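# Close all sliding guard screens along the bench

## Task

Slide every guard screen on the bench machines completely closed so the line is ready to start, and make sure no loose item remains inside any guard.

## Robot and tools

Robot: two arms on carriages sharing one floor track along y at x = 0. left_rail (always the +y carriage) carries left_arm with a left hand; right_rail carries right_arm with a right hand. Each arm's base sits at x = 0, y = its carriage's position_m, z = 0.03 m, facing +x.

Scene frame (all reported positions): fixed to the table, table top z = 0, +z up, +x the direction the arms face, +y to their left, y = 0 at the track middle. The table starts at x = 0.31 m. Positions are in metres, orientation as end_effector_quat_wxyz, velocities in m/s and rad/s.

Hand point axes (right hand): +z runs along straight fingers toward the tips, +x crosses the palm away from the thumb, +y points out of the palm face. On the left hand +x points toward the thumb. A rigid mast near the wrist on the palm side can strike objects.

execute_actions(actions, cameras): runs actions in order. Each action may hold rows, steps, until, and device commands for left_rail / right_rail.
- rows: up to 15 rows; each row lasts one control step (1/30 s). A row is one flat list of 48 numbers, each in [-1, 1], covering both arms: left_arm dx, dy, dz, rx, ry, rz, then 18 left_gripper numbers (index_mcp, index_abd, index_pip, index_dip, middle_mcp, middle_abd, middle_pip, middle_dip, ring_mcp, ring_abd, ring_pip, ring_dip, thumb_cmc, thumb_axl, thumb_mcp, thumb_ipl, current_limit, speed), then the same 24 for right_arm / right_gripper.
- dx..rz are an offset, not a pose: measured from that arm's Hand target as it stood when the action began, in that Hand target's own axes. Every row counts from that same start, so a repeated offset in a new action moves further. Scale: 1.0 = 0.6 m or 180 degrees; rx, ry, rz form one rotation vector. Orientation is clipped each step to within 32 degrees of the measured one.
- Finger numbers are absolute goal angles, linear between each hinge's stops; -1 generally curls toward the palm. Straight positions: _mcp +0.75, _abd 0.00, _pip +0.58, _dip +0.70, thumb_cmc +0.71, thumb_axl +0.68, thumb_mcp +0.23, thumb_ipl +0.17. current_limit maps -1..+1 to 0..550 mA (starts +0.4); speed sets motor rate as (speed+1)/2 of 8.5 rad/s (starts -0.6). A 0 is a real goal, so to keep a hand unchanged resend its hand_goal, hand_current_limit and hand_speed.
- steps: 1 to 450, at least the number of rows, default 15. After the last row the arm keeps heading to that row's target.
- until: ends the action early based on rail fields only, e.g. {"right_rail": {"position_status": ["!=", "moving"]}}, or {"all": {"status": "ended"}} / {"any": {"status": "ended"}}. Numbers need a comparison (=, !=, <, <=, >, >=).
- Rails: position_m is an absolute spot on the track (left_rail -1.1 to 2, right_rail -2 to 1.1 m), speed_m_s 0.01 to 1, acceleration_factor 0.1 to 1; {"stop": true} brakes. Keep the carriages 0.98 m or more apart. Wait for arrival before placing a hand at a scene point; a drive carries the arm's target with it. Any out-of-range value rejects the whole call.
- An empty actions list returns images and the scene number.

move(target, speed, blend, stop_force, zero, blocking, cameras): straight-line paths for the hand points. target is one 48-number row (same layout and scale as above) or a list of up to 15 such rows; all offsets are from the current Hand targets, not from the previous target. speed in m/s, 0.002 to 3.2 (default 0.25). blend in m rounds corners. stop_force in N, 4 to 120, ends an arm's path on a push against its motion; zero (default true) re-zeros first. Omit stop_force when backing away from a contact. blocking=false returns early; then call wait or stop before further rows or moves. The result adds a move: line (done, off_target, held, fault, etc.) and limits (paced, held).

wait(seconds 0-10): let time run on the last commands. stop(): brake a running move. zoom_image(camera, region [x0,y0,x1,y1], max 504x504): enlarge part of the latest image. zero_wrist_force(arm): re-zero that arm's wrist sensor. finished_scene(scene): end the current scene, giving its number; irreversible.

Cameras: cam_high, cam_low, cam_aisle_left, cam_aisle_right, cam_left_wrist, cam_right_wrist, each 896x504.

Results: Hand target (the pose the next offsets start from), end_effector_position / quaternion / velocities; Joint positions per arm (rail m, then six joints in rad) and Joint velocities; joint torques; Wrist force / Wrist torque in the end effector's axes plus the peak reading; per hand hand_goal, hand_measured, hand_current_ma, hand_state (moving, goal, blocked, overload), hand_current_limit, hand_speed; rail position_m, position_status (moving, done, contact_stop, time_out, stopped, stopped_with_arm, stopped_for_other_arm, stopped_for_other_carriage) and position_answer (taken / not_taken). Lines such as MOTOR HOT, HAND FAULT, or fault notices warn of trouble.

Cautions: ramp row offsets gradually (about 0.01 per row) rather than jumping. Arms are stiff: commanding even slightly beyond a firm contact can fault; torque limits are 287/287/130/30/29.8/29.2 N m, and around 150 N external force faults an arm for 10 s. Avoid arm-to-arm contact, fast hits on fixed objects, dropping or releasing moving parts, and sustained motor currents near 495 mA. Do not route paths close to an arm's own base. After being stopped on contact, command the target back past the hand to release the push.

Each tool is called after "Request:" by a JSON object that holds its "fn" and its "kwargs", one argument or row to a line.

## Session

Request:
{"fn": "execute_actions", "kwargs": {
  "actions": []
}}

Request:
{"fn": "zoom_image", "kwargs": {
  "camera": "cam_aisle_left",
  "region": [220, 130, 480, 360]
}}

Request:
{"fn": "zoom_image", "kwargs": {
  "camera": "cam_aisle_left",
  "region": [510, 140, 740, 345]
}}

Request:
{"fn": "zoom_image", "kwargs": {
  "camera": "cam_aisle_right",
  "region": [235, 140, 465, 345]
}}

Request:
{"fn": "zoom_image", "kwargs": {
  "camera": "cam_aisle_right",
  "region": [530, 140, 760, 345]
}}

Request:
{"fn": "zoom_image", "kwargs": {
  "camera": "cam_aisle_right",
  "region": [0, 140, 200, 345]
}}

Request:
{"fn": "zoom_image", "kwargs": {
  "camera": "cam_aisle_left",
  "region": [740, 140, 896, 345]
}}

Scene clock: 0.00 s.
left_arm: end_effector_position=(+0.4214, +0.9616, +0.2600) hand_goal=(+0.754, +0.000, +0.576, +0.696, +0.754, +0.000, +0.576, +0.696, +0.754, +0.000, +0.576, +0.696, +0.714, +0.678, +0.226, +0.168) hand_measured=(+0.754, +0.000, +0.576, +0.696, +0.754, +0.000, +0.576, +0.696, +0.754, +0.000, +0.576, +0.696, +0.714, +0.678, +0.226, +0.168) hand_current_ma=(+0, +0, +0, +0, +0, +0, +0, +0, +0, +0, +0, +0, +0, +0, +0, +0) hand_state=(goal, goal, goal, overload, goal, goal, goal, goal, goal, goal, goal, goal, goal, goal, goal, goal) hand_current_limit=0.40 hand_speed=-0.60 end_effector_quat_wxyz=(+0.000, +1.000, +0.000, +0.000) | right_arm: end_effector_position=(+0.4214, -1.1319, +0.2600) hand_goal=(+0.754, +0.000, +0.576, +0.696, +0.754, +0.000, +0.576, +0.696, +0.754, +0.000, +0.576, +0.696, +0.714, +0.678, +0.226, +0.168) hand_measured=(+0.754, +0.000, +0.576, +0.696, +0.754, +0.000, +0.576, +0.696, +0.754, +0.000, +0.576, +0.696, +0.714, +0.678, +0.226, +0.168) hand_current_ma=(+0, +0, +0, +0, +0, +0, +0, +0, +0, +0, +0, +0, +0, +0, +0, +0) hand_state=(goal, goal, goal, goal, goal, goal, goal, goal, goal, goal, goal, goal, goal, goal, goal, goal) hand_current_limit=0.40 hand_speed=-0.60 end_effector_quat_wxyz=(+0.000, +0.000, +1.000, +0.000)
Joint positions: left_arm=[0.98 -0.281 -1.556 2.144 0.983 1.571 -1.851] | right_arm=[-1.283 -0.281 -1.556 2.144 0.983 1.571 1.29]
Joint velocities: within noise
Joint torques (N m): no reading
Wrist force (N): no reading
Wrist torque (N m): no reading
Wrist force, peak (N): no reading
Hand target: left_arm +0.4214, +0.9616, +0.2600; +0.000, +1.000, +0.000, +0.000 | right_arm +0.4214, -1.1319, +0.2600; +0.000, +0.000, +1.000, +0.000
left_rail: position_m=0.980 position_status=done
right_rail: position_m=-1.283 position_status=done
camera_calibration:
cam_left_wrist: T_world_to_cam=[[-0.741718, 0.670663, -0.00810157, -0.360311], [0.462982, 0.520699, 0.717301, -0.925501], [0.485285, 0.528284, -0.696717, -0.399934], [0, 0, 0, 1]] pos_world=[0.355323, 0.934833, 0.382302]
cam_right_wrist: T_world_to_cam=[[0.770046, 0.637988, 0.00082624, 0.430677], [0.413467, -0.500037, 0.760926, -0.988098], [0.485875, -0.585606, -0.648838, -0.576755], [0, 0, 0, 1]] pos_world=[0.357136, -1.1066, 0.377293]

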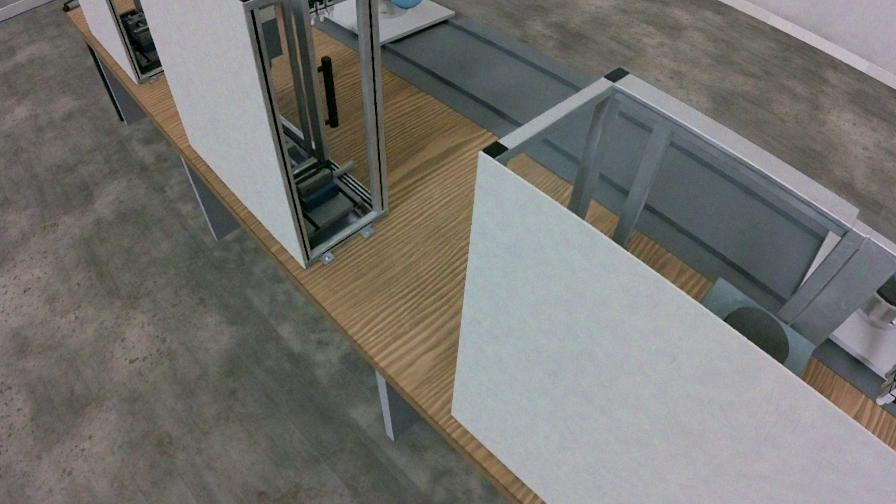

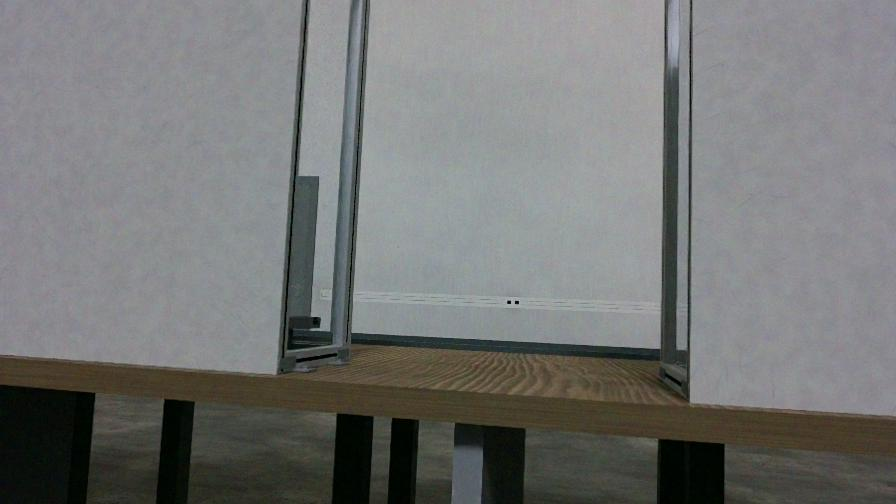

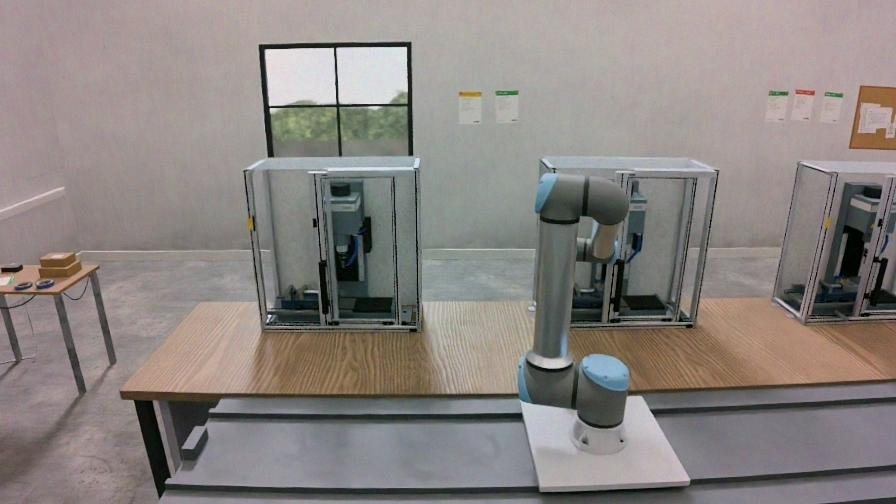

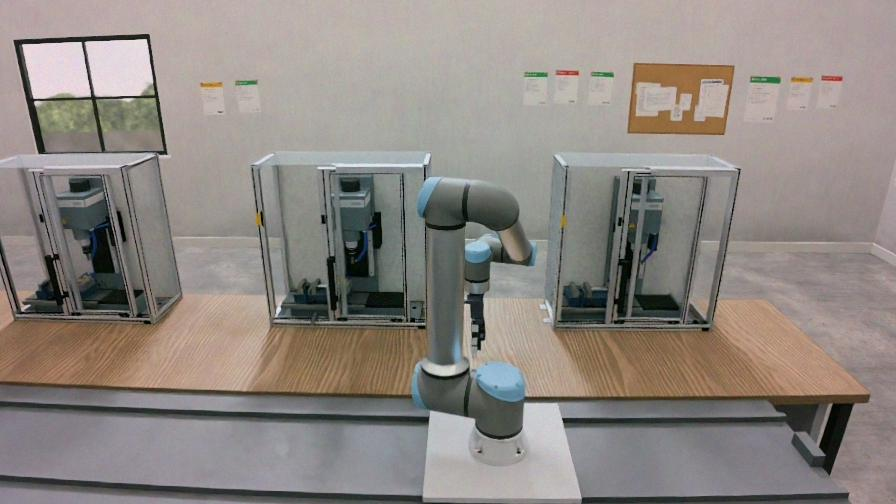

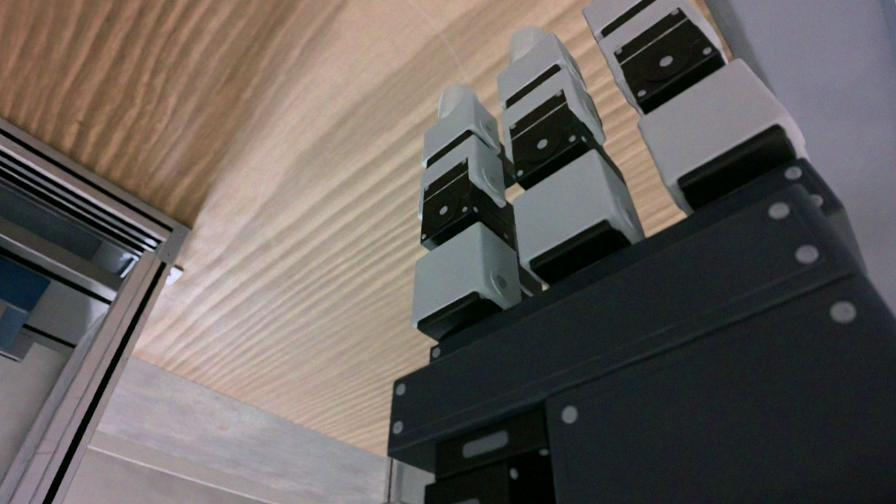

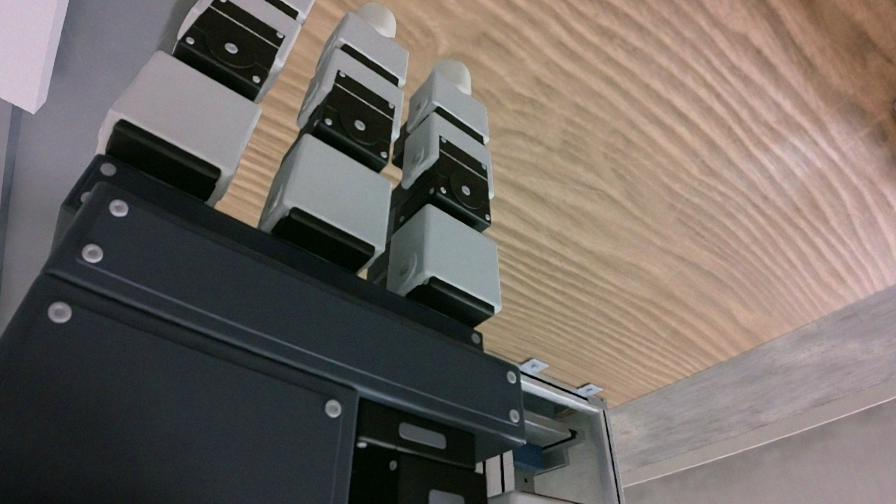

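Scaled by 1.938.

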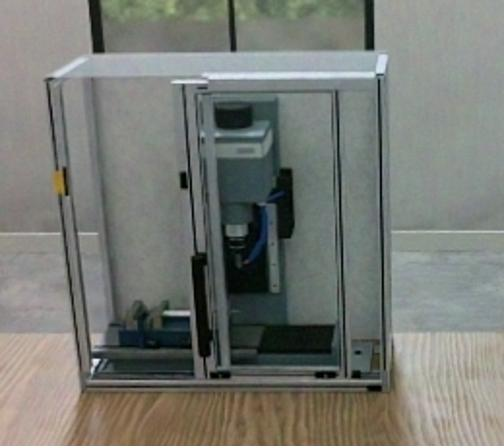

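Scaled by 2.191.

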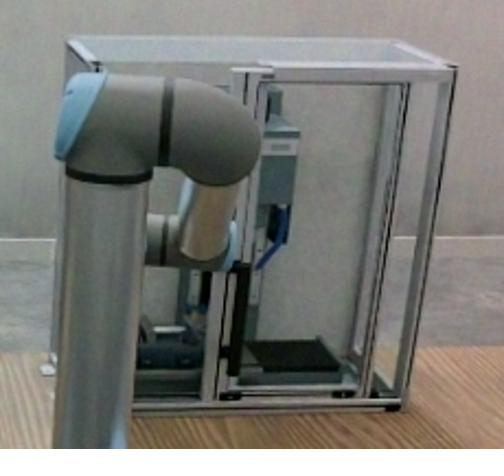

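Scaled by 2.191.

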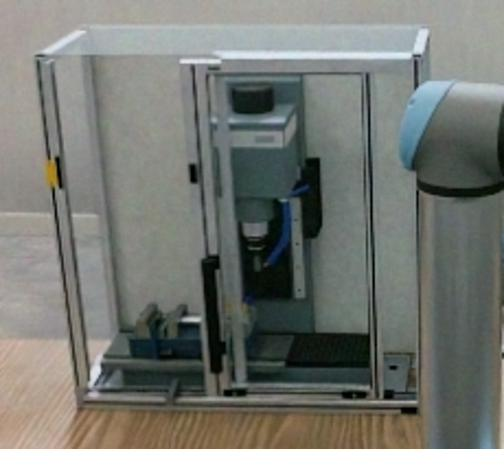

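Scaled by 2.191.

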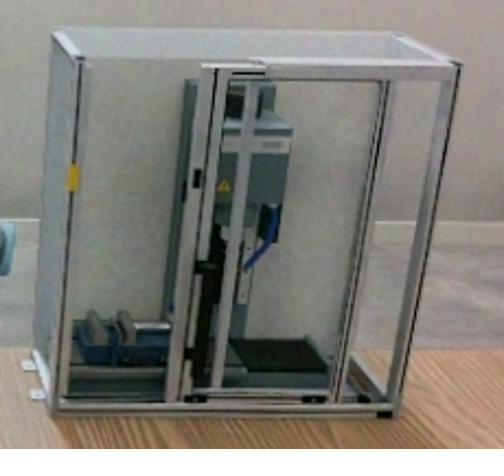

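Scaled by 2.459.

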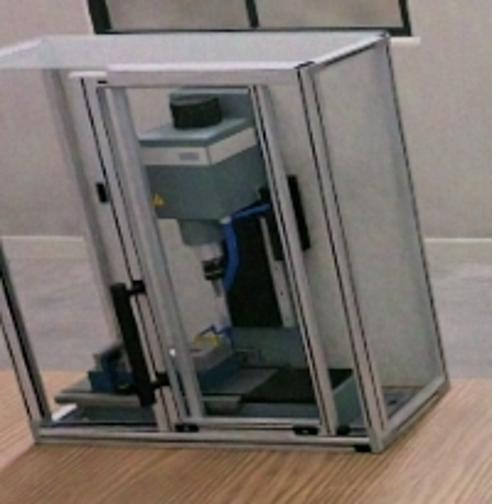

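Scaled by 2.459.

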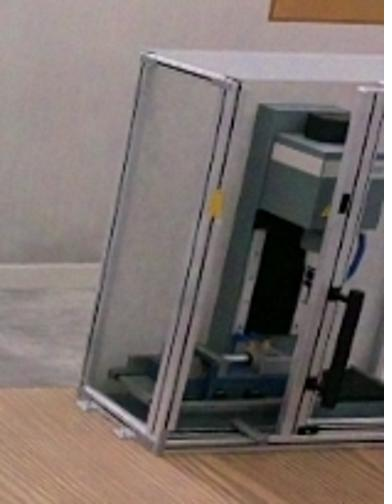

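Request:
{"fn": "zoom_image", "kwargs": {
  "camera": "cam_high",
  "region": [230, 0, 430, 280]
}}

Request:
{"fn": "zoom_image", "kwargs": {
  "camera": "cam_high",
  "region": [600, 180, 896, 400]
}}

Request:
{"fn": "zoom_image", "kwargs": {
  "camera": "cam_aisle_right",
  "region": [260, 260, 360, 340]
}}

Request:
{"fn": "zoom_image", "kwargs": {
  "camera": "cam_high",
  "region": [60, 0, 200, 120]
}}

Scaled by 1.800.

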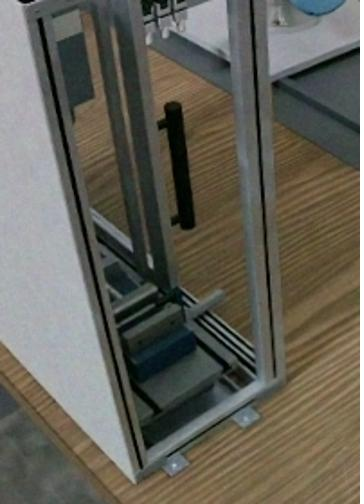

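Scaled by 1.703.

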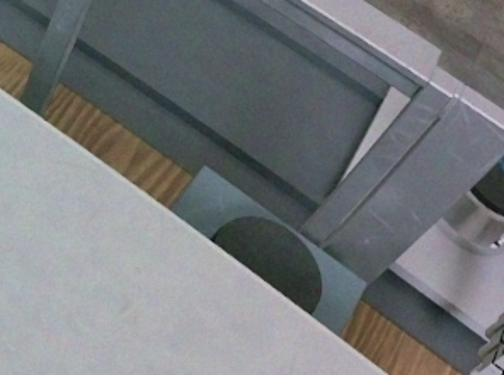

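Scaled by 5.040.

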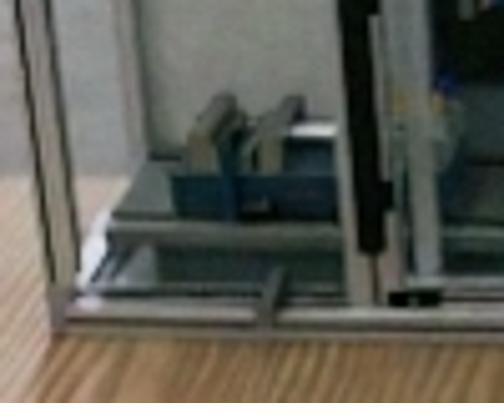

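Scaled by 3.600.

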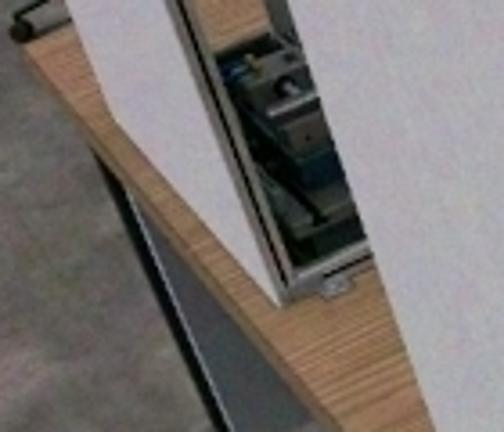

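Request:
{"fn": "execute_actions", "kwargs": {
  "actions": [
    {"right_rail":{"position_m":-0.72},"steps":150,"until":{"all":{"status":"ended"}}}
  ]
}}

Request:
{"fn": "move", "kwargs": {
  "target": [0,0,-0.4,0,0,0.263,0.754,0,0.576,0.696,0.754,0,0.576,0.696,0.754,0,0.576,0.696,0.714,0.678,0.226,0.168,0.4,-0.6, 0,0,-0.4,0,0,-0.278,0.754,0,0.576,0.696,0.754,0,0.576,0.696,0.754,0,0.576,0.696,0.714,0.678,0.226,0.168,0.4,-0.6],
  "speed": 0.5,
  "cameras": ["cam_left_wrist","cam_right_wrist"]
}}

Request:
{"fn": "zoom_image", "kwargs": {
  "camera": "cam_right_wrist",
  "region": [460, 100, 896, 504]
}}

Request:
{"fn": "zoom_image", "kwargs": {
  "camera": "cam_left_wrist",
  "region": [0, 130, 440, 504]
}}

Scene clock: 26.83 s.
left_arm: end_effector_position=(+0.4214, +0.9616, +0.2600) hand_goal=(+0.754, +0.000, +0.576, +0.696, +0.754, +0.000, +0.576, +0.696, +0.754, +0.000, +0.576, +0.696, +0.714, +0.678, +0.226, +0.168) hand_measured=(+0.754, +0.000, +0.576, +0.696, +0.754, +0.000, +0.576, +0.696, +0.754, +0.000, +0.576, +0.696, +0.714, +0.678, +0.224, +0.168) hand_current_ma=(-1, +0, +1, +0, -1, +0, +1, +0, -1, +0, +1, +0, +0, -1, -4, +0) hand_state=(goal, goal, goal, overload, goal, goal, goal, goal, goal, goal, goal, goal, goal, goal, goal, goal) hand_current_limit=0.40 hand_speed=-0.60 end_effector_quat_wxyz=(+0.000, +1.000, +0.000, +0.000) | right_arm: end_effector_position=(+0.4214, -0.5686, +0.2600) hand_goal=(+0.754, +0.000, +0.576, +0.696, +0.754, +0.000, +0.576, +0.696, +0.754, +0.000, +0.576, +0.696, +0.714, +0.678, +0.226, +0.168) hand_measured=(+0.754, +0.000, +0.576, +0.696, +0.754, +0.000, +0.576, +0.696, +0.754, +0.000, +0.576, +0.696, +0.714, +0.678, +0.224, +0.168) hand_current_ma=(-1, +0, +1, +0, -1, +0, +1, +0, -1, +0, +1, +0, +0, -1, -5, +0) hand_state=(goal, goal, goal, goal, goal, goal, goal, goal, goal, goal, goal, goal, goal, goal, goal, goal) hand_current_limit=0.40 hand_speed=-0.60 end_effector_quat_wxyz=(+0.000, +0.000, +1.000, +0.000)
Joint positions: left_arm=[0.98 -0.281 -1.556 2.144 0.983 1.571 -1.851] | right_arm=[-0.72 -0.281 -1.556 2.144 0.983 1.571 1.29]
Joint torques (N m): left_arm=[-2.38 -35.33 -31.39 4.27 -0.12 -0.04] | right_arm=[-1.55 -37.11 -31.84 4.12 0.04 0.07]
Wrist force (N): left_arm=[0.0 -0.1 0.2] | right_arm=[0.1 -0.4 0.5]
Wrist torque (N m): left_arm=[-0.02 0.00 0.00] | right_arm=[-0.09 -0.02 0.00]
Wrist force, peak (N): left_arm=[-0.4 -0.3 0.3] | right_arm=[0.3 -2.0 0.3]
Hand target: left_arm +0.4214, +0.9616, +0.2600; +0.000, +1.000, +0.000, +0.000 | right_arm +0.4214, -0.5686, +0.2600; +0.000, +0.000, +1.000, +0.000
left_rail: position_m=0.980 position_status=done
right_rail: position_m=-0.720 position_status=done

Scene clock: 28.63 s.
left_arm: end_effector_position=(+0.4214, +0.9616, +0.4999) hand_goal=(+0.754, +0.000, +0.576, +0.696, +0.754, +0.000, +0.576, +0.696, +0.754, +0.000, +0.576, +0.696, +0.714, +0.678, +0.226, +0.168) hand_measured=(+0.754, +0.000, +0.576, +0.696, +0.754, +0.000, +0.576, +0.696, +0.754, +0.000, +0.576, +0.696, +0.714, +0.678, +0.224, +0.168) hand_current_ma=(-1, +0, +1, +0, -1, +0, +1, +0, -1, +0, +1, +0, +0, -1, -5, +0) hand_state=(goal, goal, goal, overload, goal, goal, goal, goal, goal, goal, goal, goal, goal, goal, goal, goal) hand_current_limit=0.40 hand_speed=-0.60 end_effector_quat_wxyz=(+0.000, +0.916, -0.401, +0.000) | right_arm: end_effector_position=(+0.4214, -0.5686, +0.4999) hand_goal=(+0.754, +0.000, +0.576, +0.696, +0.754, +0.000, +0.576, +0.696, +0.754, +0.000, +0.576, +0.696, +0.714, +0.678, +0.226, +0.168) hand_measured=(+0.754, +0.000, +0.576, +0.696, +0.754, +0.000, +0.576, +0.696, +0.754, +0.000, +0.576, +0.696, +0.714, +0.678, +0.224, +0.168) hand_current_ma=(-1, +0, +1, +0, -1, +0, +1, +0, -1, +0, +1, +0, +0, -1, -6, +0) hand_state=(goal, goal, goal, goal, goal, goal, goal, goal, goal, goal, goal, goal, goal, goal, goal, goal) hand_current_limit=0.40 hand_speed=-0.60 end_effector_quat_wxyz=(+0.000, -0.423, +0.906, +0.000)
Joint positions: left_arm=[0.98 -0.26 -1.584 1.719 1.436 1.571 -1.005] | right_arm=[-0.72 -0.206 -1.572 1.707 1.436 1.571 0.492]
Joint torques (N m): left_arm=[-24.22 -22.47 -51.44 9.48 2.49 1.1] | right_arm=[11.59 -25.27 -49.13 7.53 -0.84 -2.27]
Wrist force (N): left_arm=[0.0 0.4 0.0] | right_arm=[0.6 -0.1 0.3]
Wrist torque (N m): left_arm=[0.07 0.01 -0.23] | right_arm=[-0.02 -0.06 0.18]
Wrist force, peak (N): left_arm=[0.7 -0.1 -1.4] | right_arm=[0.4 -0.1 1.6]
Hand target: left_arm +0.4214, +0.9616, +0.5000; +0.000, +0.916, -0.401, +0.000 | right_arm +0.4214, -0.5686, +0.5000; +0.000, -0.423, +0.906, +0.000
Off the commanded pose: left_arm 0.000 m, 0 deg | right_arm 0.000 m, 0 deg.
left_rail: position_m=0.980 position_status=done
right_rail: position_m=-0.720 position_status=done
move: done
camera_calibration:
cam_left_wrist: T_world_to_cam=[[-0.00976893, 0.99992, -0.00804232, -0.983406], [0.696555, 0.0125751, 0.717393, -0.707435], [0.717437, 0.00140625, -0.696622, 0.175995], [0, 0, 0, 1]] pos_world=[0.356895, 0.991976, 0.622202]
cam_right_wrist: T_world_to_cam=[[0.00595044, 0.999982, 0.000719336, 0.598935], [0.648754, -0.00440785, 0.760986, -0.706328], [0.760975, -0.00406152, -0.648768, 0.123493], [0, 0, 0, 1]] pos_world=[0.360694, -0.601537, 0.617193]
Images, in order (width x height): cam_left_wrist 896x504, cam_right_wrist 896x504.

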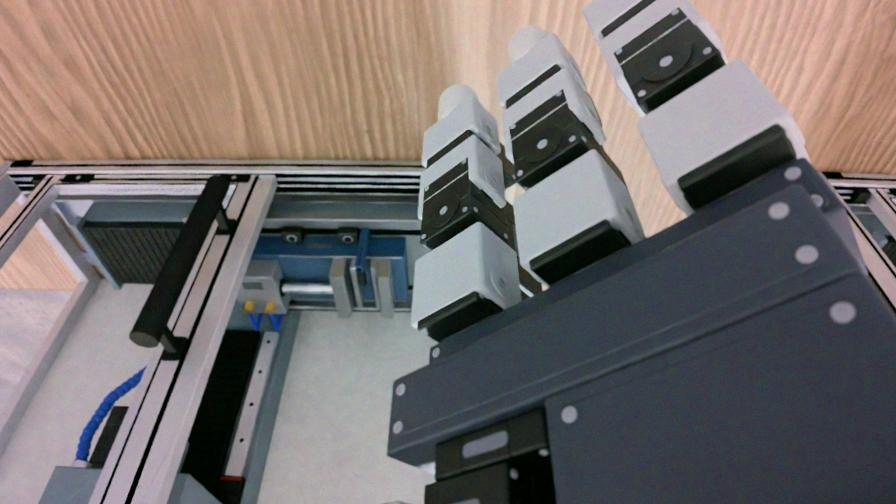

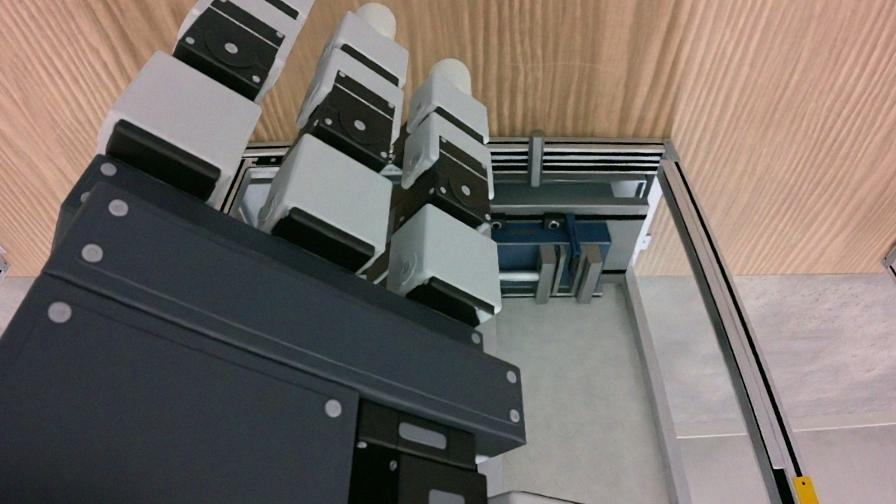

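Scaled by 1.156.

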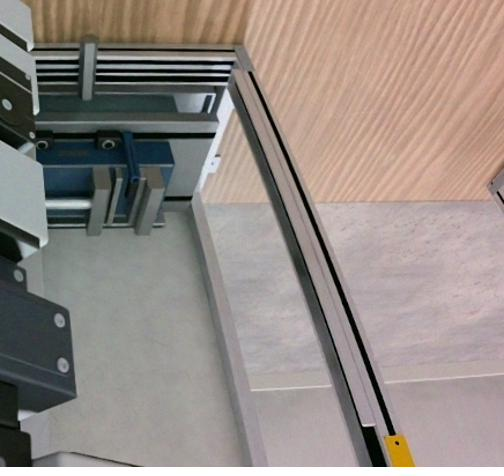

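Scaled by 1.145.

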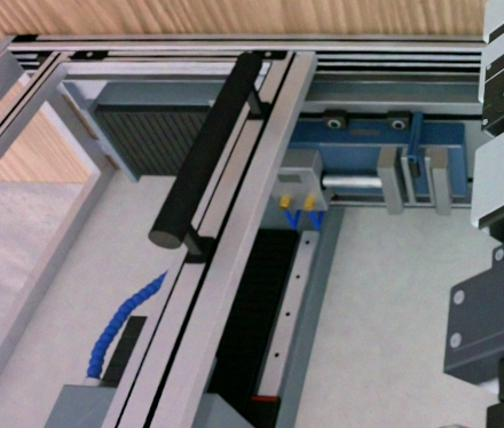

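Request:
{"fn": "zoom_image", "kwargs": {
  "camera": "cam_right_wrist",
  "region": [480, 110, 680, 310]
}}

Scaled by 2.520.

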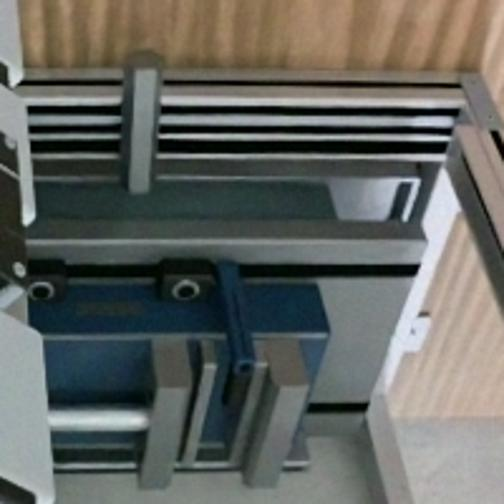

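Request:
{"fn": "execute_actions", "kwargs": {
  "actions": [
    {"left_rail":{"position_m":2.0},"steps":150,"until":{"all":{"status":"ended"}}}
  ]
}}

Request:
{"fn": "move", "kwargs": {
  "target": [-0.3925,-0.361,0,0,0,0,0.754,0,0.576,0.696,0.754,0,0.576,0.696,0.754,0,0.576,0.696,0.714,0.678,0.226,0.168,0.4,-0.6, -0.4177,-0.2555,0.3667,-0.0979,-0.2689,0.7384,0.754,0.08,0.576,0.696,0.754,-0.08,0.576,0.696,-0.068,0,-0.30,-0.174,0.714,0.678,0.226,0.168,0.4,-0.6],
  "speed": 0.4,
  "cameras": ["cam_left_wrist","cam_right_wrist","cam_aisle_right"]
}}

Request:
{"fn": "zoom_image", "kwargs": {
  "camera": "cam_left_wrist",
  "region": [0, 130, 440, 504]
}}

Scene clock: 214.50 s.
left_arm: end_effector_position=(+0.4214, +1.9812, +0.5000) hand_goal=(+0.754, +0.000, +0.576, +0.696, +0.754, +0.000, +0.576, +0.696, +0.754, +0.000, +0.576, +0.696, +0.714, +0.678, +0.226, +0.168) hand_measured=(+0.754, +0.000, +0.576, +0.696, +0.754, +0.000, +0.576, +0.696, +0.754, +0.000, +0.576, +0.696, +0.714, +0.678, +0.224, +0.168) hand_current_ma=(-1, +0, +1, +0, -1, +0, +1, +0, -1, +0, +1, +0, +0, -1, -5, +0) hand_state=(goal, goal, goal, overload, goal, goal, goal, goal, goal, goal, goal, goal, goal, goal, goal, goal) hand_current_limit=0.40 hand_speed=-0.60 end_effector_quat_wxyz=(+0.000, +0.916, -0.401, +0.000) | right_arm: end_effector_position=(+0.4214, -0.5686, +0.5000) hand_goal=(+0.754, +0.000, +0.576, +0.696, +0.754, +0.000, +0.576, +0.696, +0.754, +0.000, +0.576, +0.696, +0.714, +0.678, +0.226, +0.168) hand_measured=(+0.754, +0.000, +0.576, +0.696, +0.754, +0.000, +0.576, +0.696, +0.754, +0.000, +0.576, +0.696, +0.714, +0.678, +0.224, +0.168) hand_current_ma=(-1, +0, +1, +0, -1, +0, +1, +0, -1, +0, +1, +0, +0, -1, -6, +0) hand_state=(goal, goal, goal, goal, goal, goal, goal, goal, goal, goal, goal, goal, goal, goal, goal, goal) hand_current_limit=0.40 hand_speed=-0.60 end_effector_quat_wxyz=(+0.000, -0.423, +0.906, +0.000)
Joint positions: left_arm=[2 -0.26 -1.584 1.719 1.436 1.571 -1.004] | right_arm=[-0.72 -0.206 -1.572 1.707 1.436 1.571 0.492]
Joint torques (N m): left_arm=[12.65 -45.61 -44.05 8.76 2.55 1.55] | right_arm=[13.92 -23.35 -48.42 7.57 -1.01 -2.26]
Wrist force (N): left_arm=[-0.5 0.0 0.0] | right_arm=[0.0 0.1 0.3]
Wrist torque (N m): left_arm=[0.02 0.06 -0.26] | right_arm=[0.00 0.00 0.14]
Wrist force, peak (N): left_arm=[1.0 1.9 -0.1] | right_arm=[0.4 -0.5 0.8]
Hand target: left_arm +0.4214, +1.9812, +0.5000; +0.000, +0.916, -0.401, +0.000 | right_arm +0.4214, -0.5686, +0.5000; +0.000, -0.423, +0.906, +0.000
Off the commanded pose: left_arm 0.000 m, 0 deg | right_arm 0.000 m, 0 deg.
left_rail: position_m=2.000 position_status=done
right_rail: position_m=-0.720 position_status=done

Scene clock: 218.53 s.
left_arm: end_effector_position=(+0.4211, +2.3012, +0.5000) hand_goal=(+0.754, +0.000, +0.576, +0.696, +0.754, +0.000, +0.576, +0.696, +0.754, +0.000, +0.576, +0.696, +0.714, +0.678, +0.226, +0.168) hand_measured=(+0.754, +0.000, +0.576, +0.696, +0.754, +0.000, +0.576, +0.696, +0.754, +0.000, +0.576, +0.696, +0.714, +0.678, +0.224, +0.168) hand_current_ma=(-1, +0, +1, +0, -1, +0, +1, +0, -1, +0, +1, +0, +0, -1, -5, +0) hand_state=(goal, goal, goal, overload, goal, goal, goal, goal, goal, goal, goal, goal, goal, goal, goal, goal) hand_current_limit=0.40 hand_speed=-0.60 end_effector_quat_wxyz=(+0.000, +0.916, -0.401, +0.000) | right_arm: end_effector_position=(+0.6998, -0.4750, +0.2801) hand_goal=(+0.754, +0.080, +0.576, +0.696, +0.754, -0.080, +0.576, +0.696, -0.068, +0.000, -0.300, -0.174, +0.714, +0.678, +0.226, +0.168) hand_measured=(+0.758, +0.076, +0.576, +0.696, +0.756, -0.078, +0.576, +0.696, -0.052, +0.000, -0.296, -0.172, +0.718, +0.678, +0.224, +0.168) hand_current_ma=(+6, -5, +1, +0, +5, +3, +1, +0, +42, +0, +8, +4, +6, -1, -6, +0) hand_state=(goal, goal, goal, goal, goal, goal, goal, goal, goal, goal, goal, goal, goal, goal, goal, goal) hand_current_limit=0.40 hand_speed=-0.60 end_effector_quat_wxyz=(+0.242, +0.664, +0.665, +0.242)
Joint positions: left_arm=[2 0.382 -1.363 1.475 1.459 1.571 -0.363] | right_arm=[-0.72 0.187 -1.348 1.938 0.291 1.69 3.286]
Joint torques (N m): left_arm=[17.13 -40.4 -51.4 9.83 2.46 1.62] | right_arm=[12.54 -44.54 -43.28 4.1 3.24 2.91]
Wrist force (N): left_arm=[0.0 -0.4 0.0] | right_arm=[0.1 0.5 0.2]
Wrist torque (N m): left_arm=[-0.06 -0.05 -0.15] | right_arm=[0.16 -0.06 -0.12]
Wrist force, peak (N): left_arm=[0.6 -0.9 0.5] | right_arm=[0.4 0.6 1.5]
Hand target: left_arm +0.4211, +2.3012, +0.5000; +0.000, +0.916, -0.401, +0.000 | right_arm +0.6999, -0.4750, +0.2800; +0.242, +0.664, +0.664, +0.242
Off the commanded pose: left_arm 0.000 m, 0 deg | right_arm 0.000 m, 0 deg.
left_rail: position_m=2.000 position_status=done
right_rail: position_m=-0.720 position_status=done
move: done
camera_calibration:
cam_left_wrist: T_world_to_cam=[[-0.00941426, 0.999923, -0.00810273, -2.323], [0.696611, 0.0123715, 0.717342, -0.723657], [0.717387, 0.0011088, -0.696674, 0.17514], [0, 0, 0, 1]] pos_world=[0.356595, 2.33158, 0.622302]
cam_right_wrist: T_world_to_cam=[[0.488377, -0.769886, 0.410808, -0.78932], [-0.872089, -0.413986, 0.260914, 0.290609], [-0.0308052, -0.485686, -0.87359, 0.157597], [0, 0, 0, 1]] pos_world=[0.643777, -0.410836, 0.38611]
Images, in order (width x height): cam_aisle_right 896x504, cam_left_wrist 896x504, cam_right_wrist 896x504.

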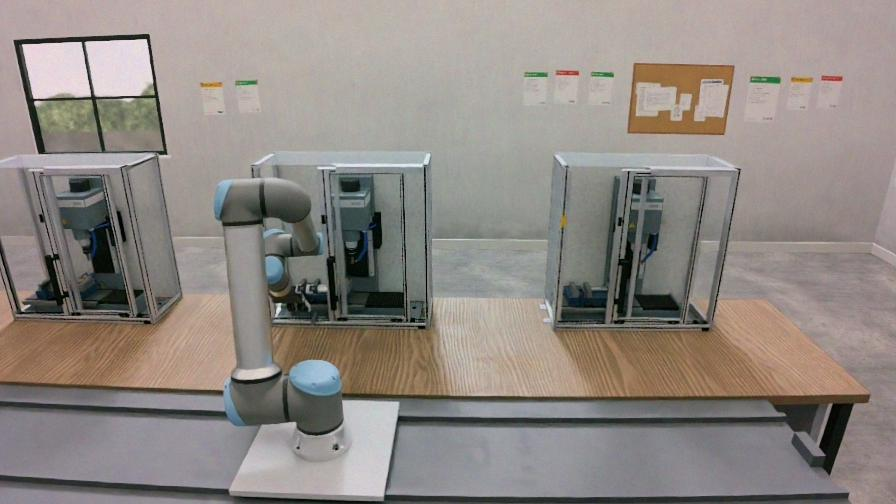

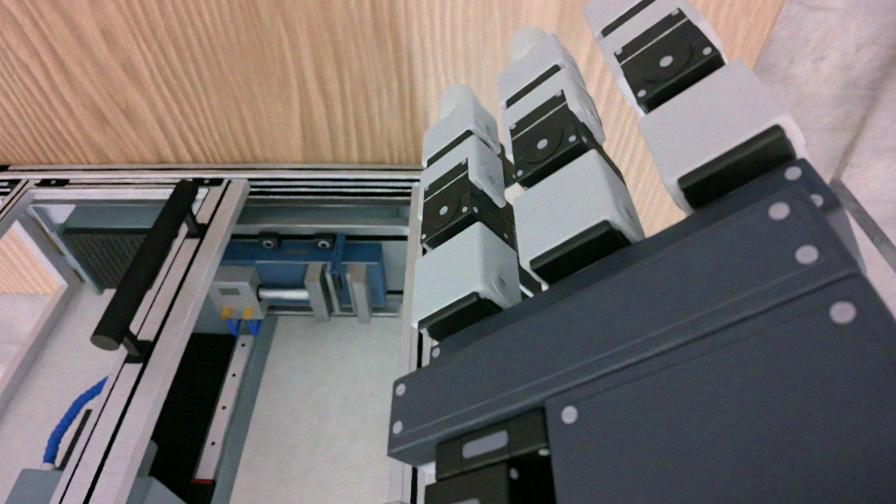

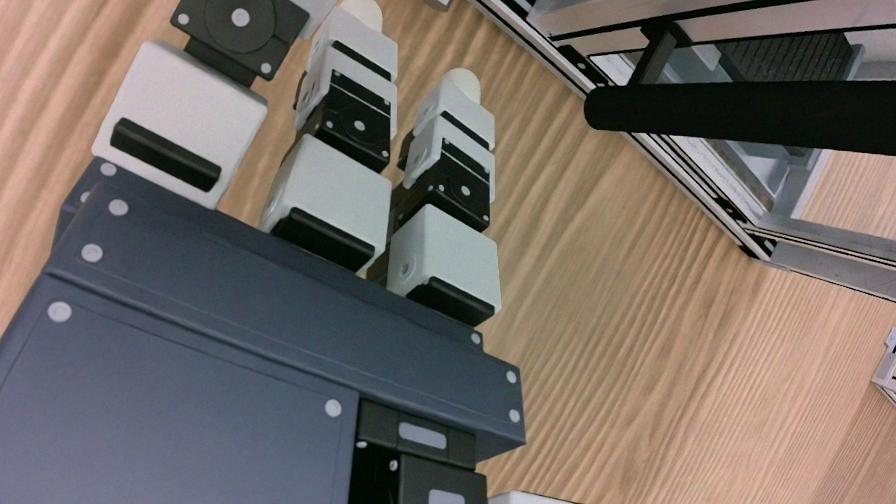

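Scaled by 1.145.

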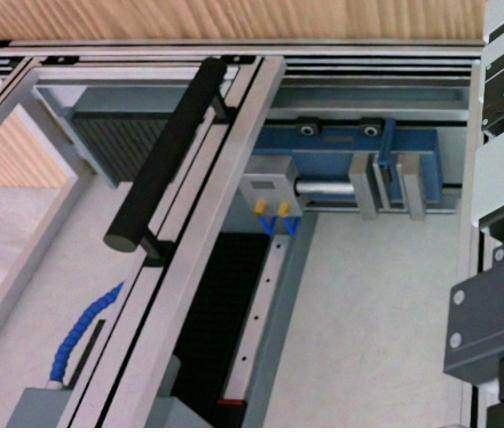

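Request:
{"fn": "move", "kwargs": {
  "target": [0.78,0.312,0.1667,0.2057,0.4688,-0.2057,-0.48,0,-0.737,0.406,-0.48,0,-0.737,0.406,-0.48,0,-0.737,0.406,0.714,0.678,0.226,0.168,0.4,-0.6, 0,0.0452,0.1692,0,0,0,0.754,0.08,0.576,0.696,0.754,-0.08,0.576,0.696,-0.068,0,-0.30,-0.174,0.714,0.678,0.226,0.168,0.4,-0.6],
  "speed": 0.3,
  "cameras": ["cam_right_wrist","cam_aisle_right","cam_aisle_left"]
}}

Request:
{"fn": "zoom_image", "kwargs": {
  "camera": "cam_right_wrist",
  "region": [270, 0, 670, 220]
}}

Request:
{"fn": "zoom_image", "kwargs": {
  "camera": "cam_aisle_right",
  "region": [240, 240, 360, 340]
}}

Scene clock: 237.97 s.
left_arm: end_effector_position=(+0.6005, +1.8302, +0.4000) hand_goal=(-0.480, +0.000, -0.736, +0.406, -0.480, +0.000, -0.736, +0.406, -0.480, +0.000, -0.736, +0.406, +0.714, +0.678, +0.226, +0.168) hand_measured=(-0.478, +0.000, -0.732, +0.696, -0.476, +0.000, -0.732, +0.408, -0.478, +0.000, -0.734, +0.408, +0.714, +0.678, +0.224, +0.168) hand_current_ma=(+4, +0, +5, +0, +5, +0, +5, +4, +5, +0, +4, +5, +0, -1, -5, +0) hand_state=(goal, goal, goal, overload, goal, goal, goal, goal, goal, goal, goal, goal, goal, goal, goal, goal) hand_current_limit=0.40 hand_speed=-0.60 end_effector_quat_wxyz=(+0.000, +0.707, +0.000, +0.707) | right_arm: end_effector_position=(+0.7859, -0.4750, +0.2197) hand_goal=(+0.754, +0.080, +0.576, +0.696, +0.754, -0.080, +0.576, +0.696, -0.068, +0.000, -0.300, -0.174, +0.714, +0.678, +0.226, +0.168) hand_measured=(+0.758, +0.076, +0.576, +0.696, +0.756, -0.078, +0.576, +0.696, -0.052, +0.000, -0.296, -0.172, +0.718, +0.678, +0.224, +0.168) hand_current_ma=(+6, -5, +1, +0, +5, +3, +1, +0, +42, +0, +8, +4, +6, -1, -6, +0) hand_state=(goal, goal, goal, goal, goal, goal, goal, goal, goal, goal, goal, goal, goal, goal, goal, goal) hand_current_limit=0.40 hand_speed=-0.60 end_effector_quat_wxyz=(+0.242, +0.664, +0.664, +0.242)
Joint positions: left_arm=[2 -0.734 -1.843 2.403 -0.561 0.836 -1.571] | right_arm=[-0.72 0.161 -1.177 1.827 0.228 1.674 3.265]
Joint torques (N m): left_arm=[-23.04 1.53 -23.92 -6.94 -3.44 1.17] | right_arm=[-17.15 -52.45 -42.61 -0.66 -1.72 -2.44]
Wrist force (N): left_arm=[1.0 0.5 0.9] | right_arm=[0.4 0.3 0.0]
Wrist torque (N m): left_arm=[-0.15 -0.34 0.15] | right_arm=[0.13 -0.06 0.05]
Wrist force, peak (N): left_arm=[2.1 -0.8 1.3] | right_arm=[0.5 1.0 1.0]
Hand target: left_arm +0.6006, +1.8302, +0.4000; +0.000, +0.707, +0.000, +0.707 | right_arm +0.7859, -0.4750, +0.2197; +0.242, +0.664, +0.664, +0.242
Off the commanded pose: left_arm 0.000 m, 0 deg | right_arm 0.000 m, 0 deg.
left_rail: position_m=2.000 position_status=done
right_rail: position_m=-0.720 position_status=done
move: done
camera_calibration:
cam_right_wrist: T_world_to_cam=[[0.488124, -0.770053, 0.410795, -0.8064], [-0.872223, -0.41368, 0.260951, 0.381683], [-0.0310085, -0.485682, -0.873586, 0.107769], [0, 0, 0, 1]] pos_world=[0.729878, -0.410735, 0.32581]
Images, in order (width x height): cam_aisle_left 896x504, cam_aisle_right 896x504, cam_right_wrist 896x504.

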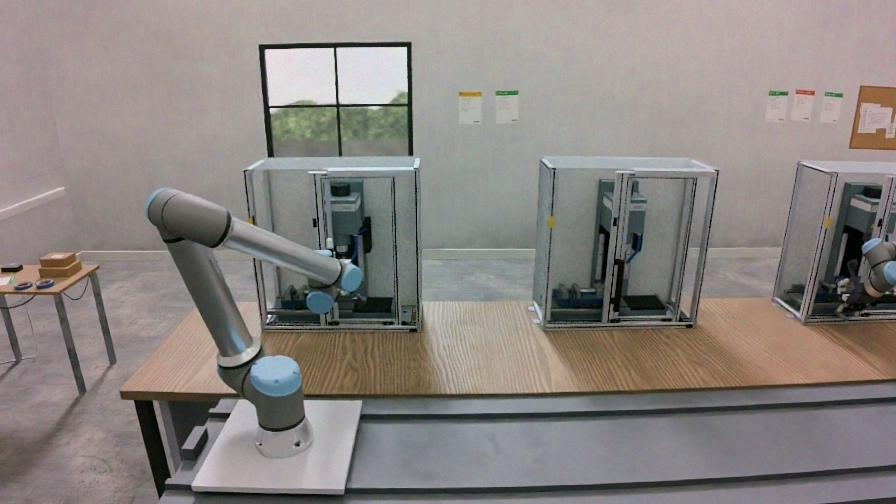

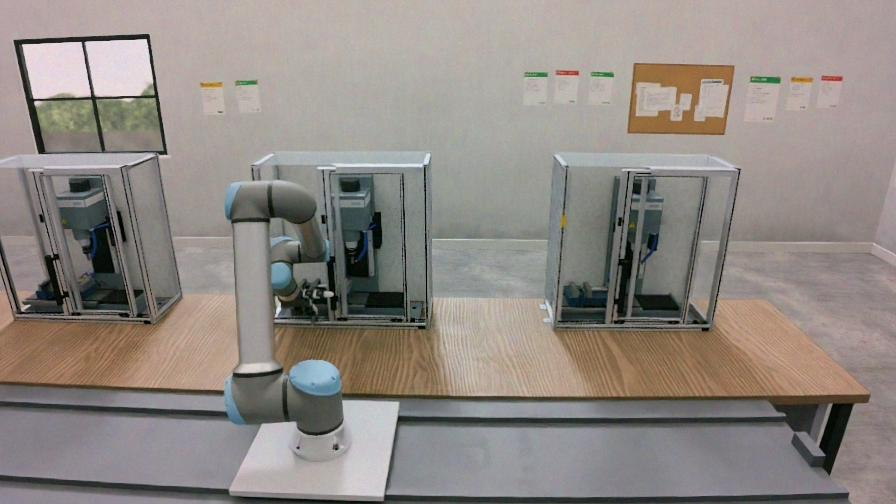

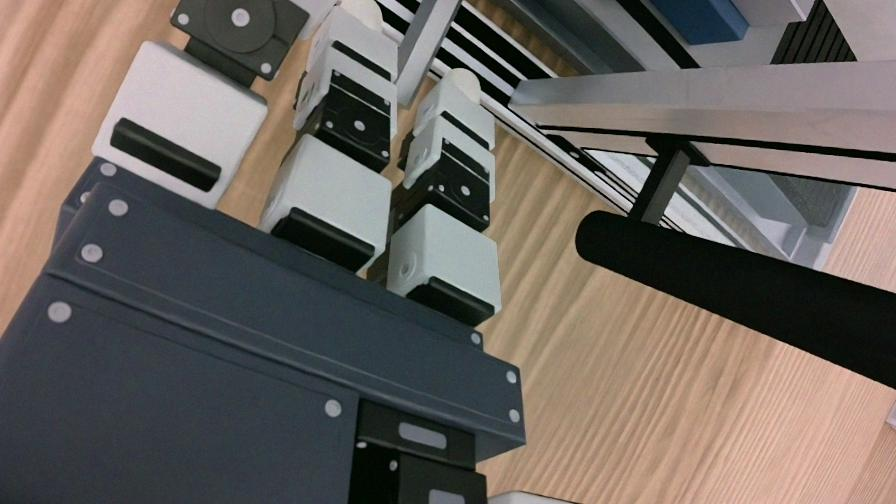

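Scaled by 1.260.

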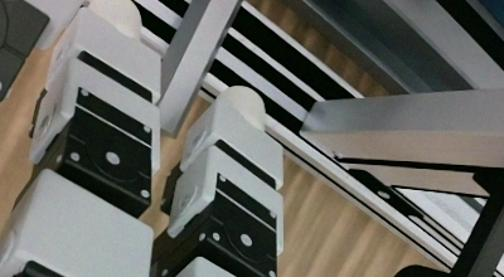

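Scaled by 4.200.

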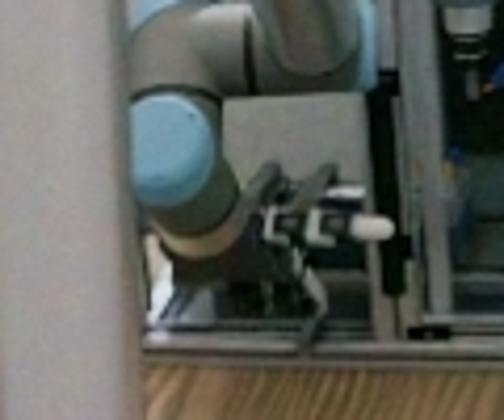

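Request:
{"fn": "move", "kwargs": {
  "target": [-0.3,0,0.328,0,0,0,-0.48,0,-0.737,0.406,-0.48,0,-0.737,0.406,-0.48,0,-0.737,0.406,0.714,0.678,0.226,0.168,0.4,-0.6, -0.0215,0.0283,0.0347,0,0.0282,-0.0336,0.754,0.08,0.576,0.696,0.754,-0.08,0.576,0.696,-0.068,0,-0.30,-0.174,0.714,0.678,0.226,0.168,0.4,-0.6],
  "speed": 0.2,
  "cameras": ["cam_right_wrist","cam_aisle_right"]
}}

Request:
{"fn": "zoom_image", "kwargs": {
  "camera": "cam_right_wrist",
  "region": [320, 0, 520, 120]
}}

Scene clock: 293.07 s.
left_arm: end_effector_position=(+0.7973, +1.8303, +0.2202) hand_goal=(-0.480, +0.000, -0.736, +0.406, -0.480, +0.000, -0.736, +0.406, -0.480, +0.000, -0.736, +0.406, +0.714, +0.678, +0.226, +0.168) hand_measured=(-0.478, +0.000, -0.734, +0.696, -0.478, +0.000, -0.732, +0.408, -0.478, +0.000, -0.734, +0.408, +0.714, +0.678, +0.224, +0.168) hand_current_ma=(+3, +0, +5, +0, +4, +0, +5, +4, +3, +0, +4, +5, +0, -1, -4, +0) hand_state=(goal, goal, goal, overload, goal, goal, goal, goal, goal, goal, goal, goal, goal, goal, goal, goal) hand_current_limit=0.40 hand_speed=-0.60 end_effector_quat_wxyz=(+0.000, +0.707, +0.000, +0.707) | right_arm: end_effector_position=(+0.8123, -0.4879, +0.2147) hand_goal=(+0.754, +0.080, +0.576, +0.696, +0.754, -0.080, +0.576, +0.696, -0.068, +0.000, -0.300, -0.174, +0.714, +0.678, +0.226, +0.168) hand_measured=(+0.758, +0.076, +0.576, +0.696, +0.756, -0.078, +0.576, +0.696, -0.052, +0.000, -0.296, -0.172, +0.718, +0.678, +0.224, +0.168) hand_current_ma=(+6, -5, +1, +0, +5, +3, +1, +0, +42, +0, +8, +4, +6, -1, -6, +0) hand_state=(goal, goal, goal, goal, goal, goal, goal, goal, goal, goal, goal, goal, goal, goal, goal, goal) hand_current_limit=0.40 hand_speed=-0.60 end_effector_quat_wxyz=(+0.225, +0.617, +0.709, +0.258)
Joint positions: left_arm=[2 -0.471 -1.229 2.197 -0.968 1.099 -1.571] | right_arm=[-0.72 0.083 -1.164 1.818 0.219 1.536 3.1]
Joint torques (N m): left_arm=[16.16 -34.63 -39.05 -6.44 3.72 0.91] | right_arm=[-16.08 -53.8 -42.3 4.41 -2.53 -2.4]
Wrist force (N): left_arm=[0.9 -0.1 1.3] | right_arm=[0.6 0.1 0.6]
Wrist torque (N m): left_arm=[-0.37 -0.24 0.13] | right_arm=[0.07 -0.09 0.08]
Wrist force, peak (N): left_arm=[0.4 0.3 2.2] | right_arm=[0.4 -0.1 1.1]
Hand target: left_arm +0.7974, +1.8303, +0.2201; +0.000, +0.707, +0.000, +0.707 | right_arm +0.8123, -0.4879, +0.2147; +0.225, +0.617, +0.709, +0.258
Off the commanded pose: left_arm 0.000 m, 0 deg | right_arm 0.000 m, 0 deg.
left_rail: position_m=2.000 position_status=done
right_rail: position_m=-0.720 position_status=done
move: done
camera_calibration:
cam_right_wrist: T_world_to_cam=[[0.589191, -0.695717, 0.410891, -0.873066], [-0.807189, -0.529507, 0.260899, 0.291368], [0.0360578, -0.485386, -0.873556, 0.0436061], [0, 0, 0, 1]] pos_world=[0.748019, -0.43196, 0.32081]
Images, in order (width x height): cam_aisle_right 896x504, cam_right_wrist 896x504.

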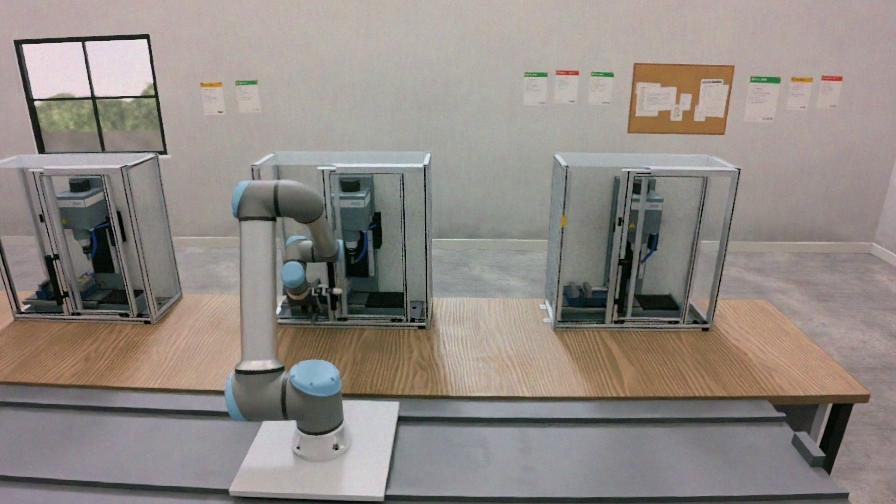

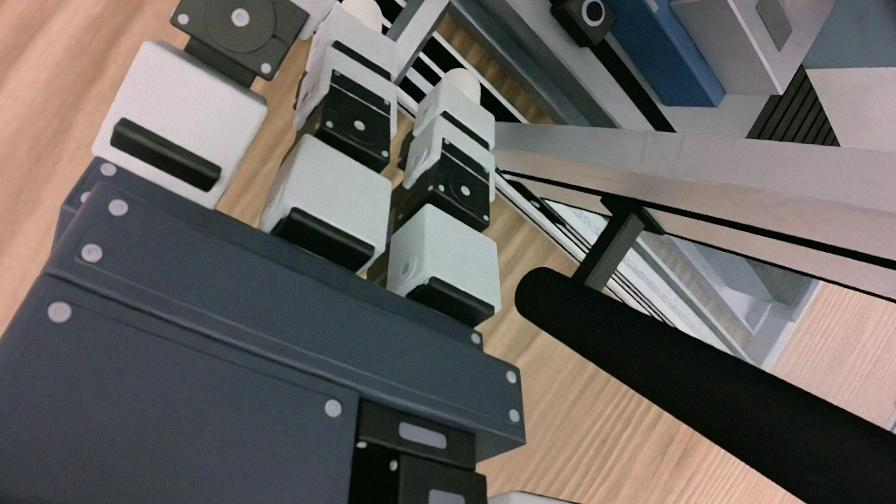

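Scaled by 2.520.

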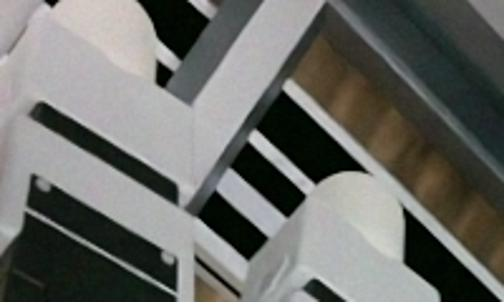

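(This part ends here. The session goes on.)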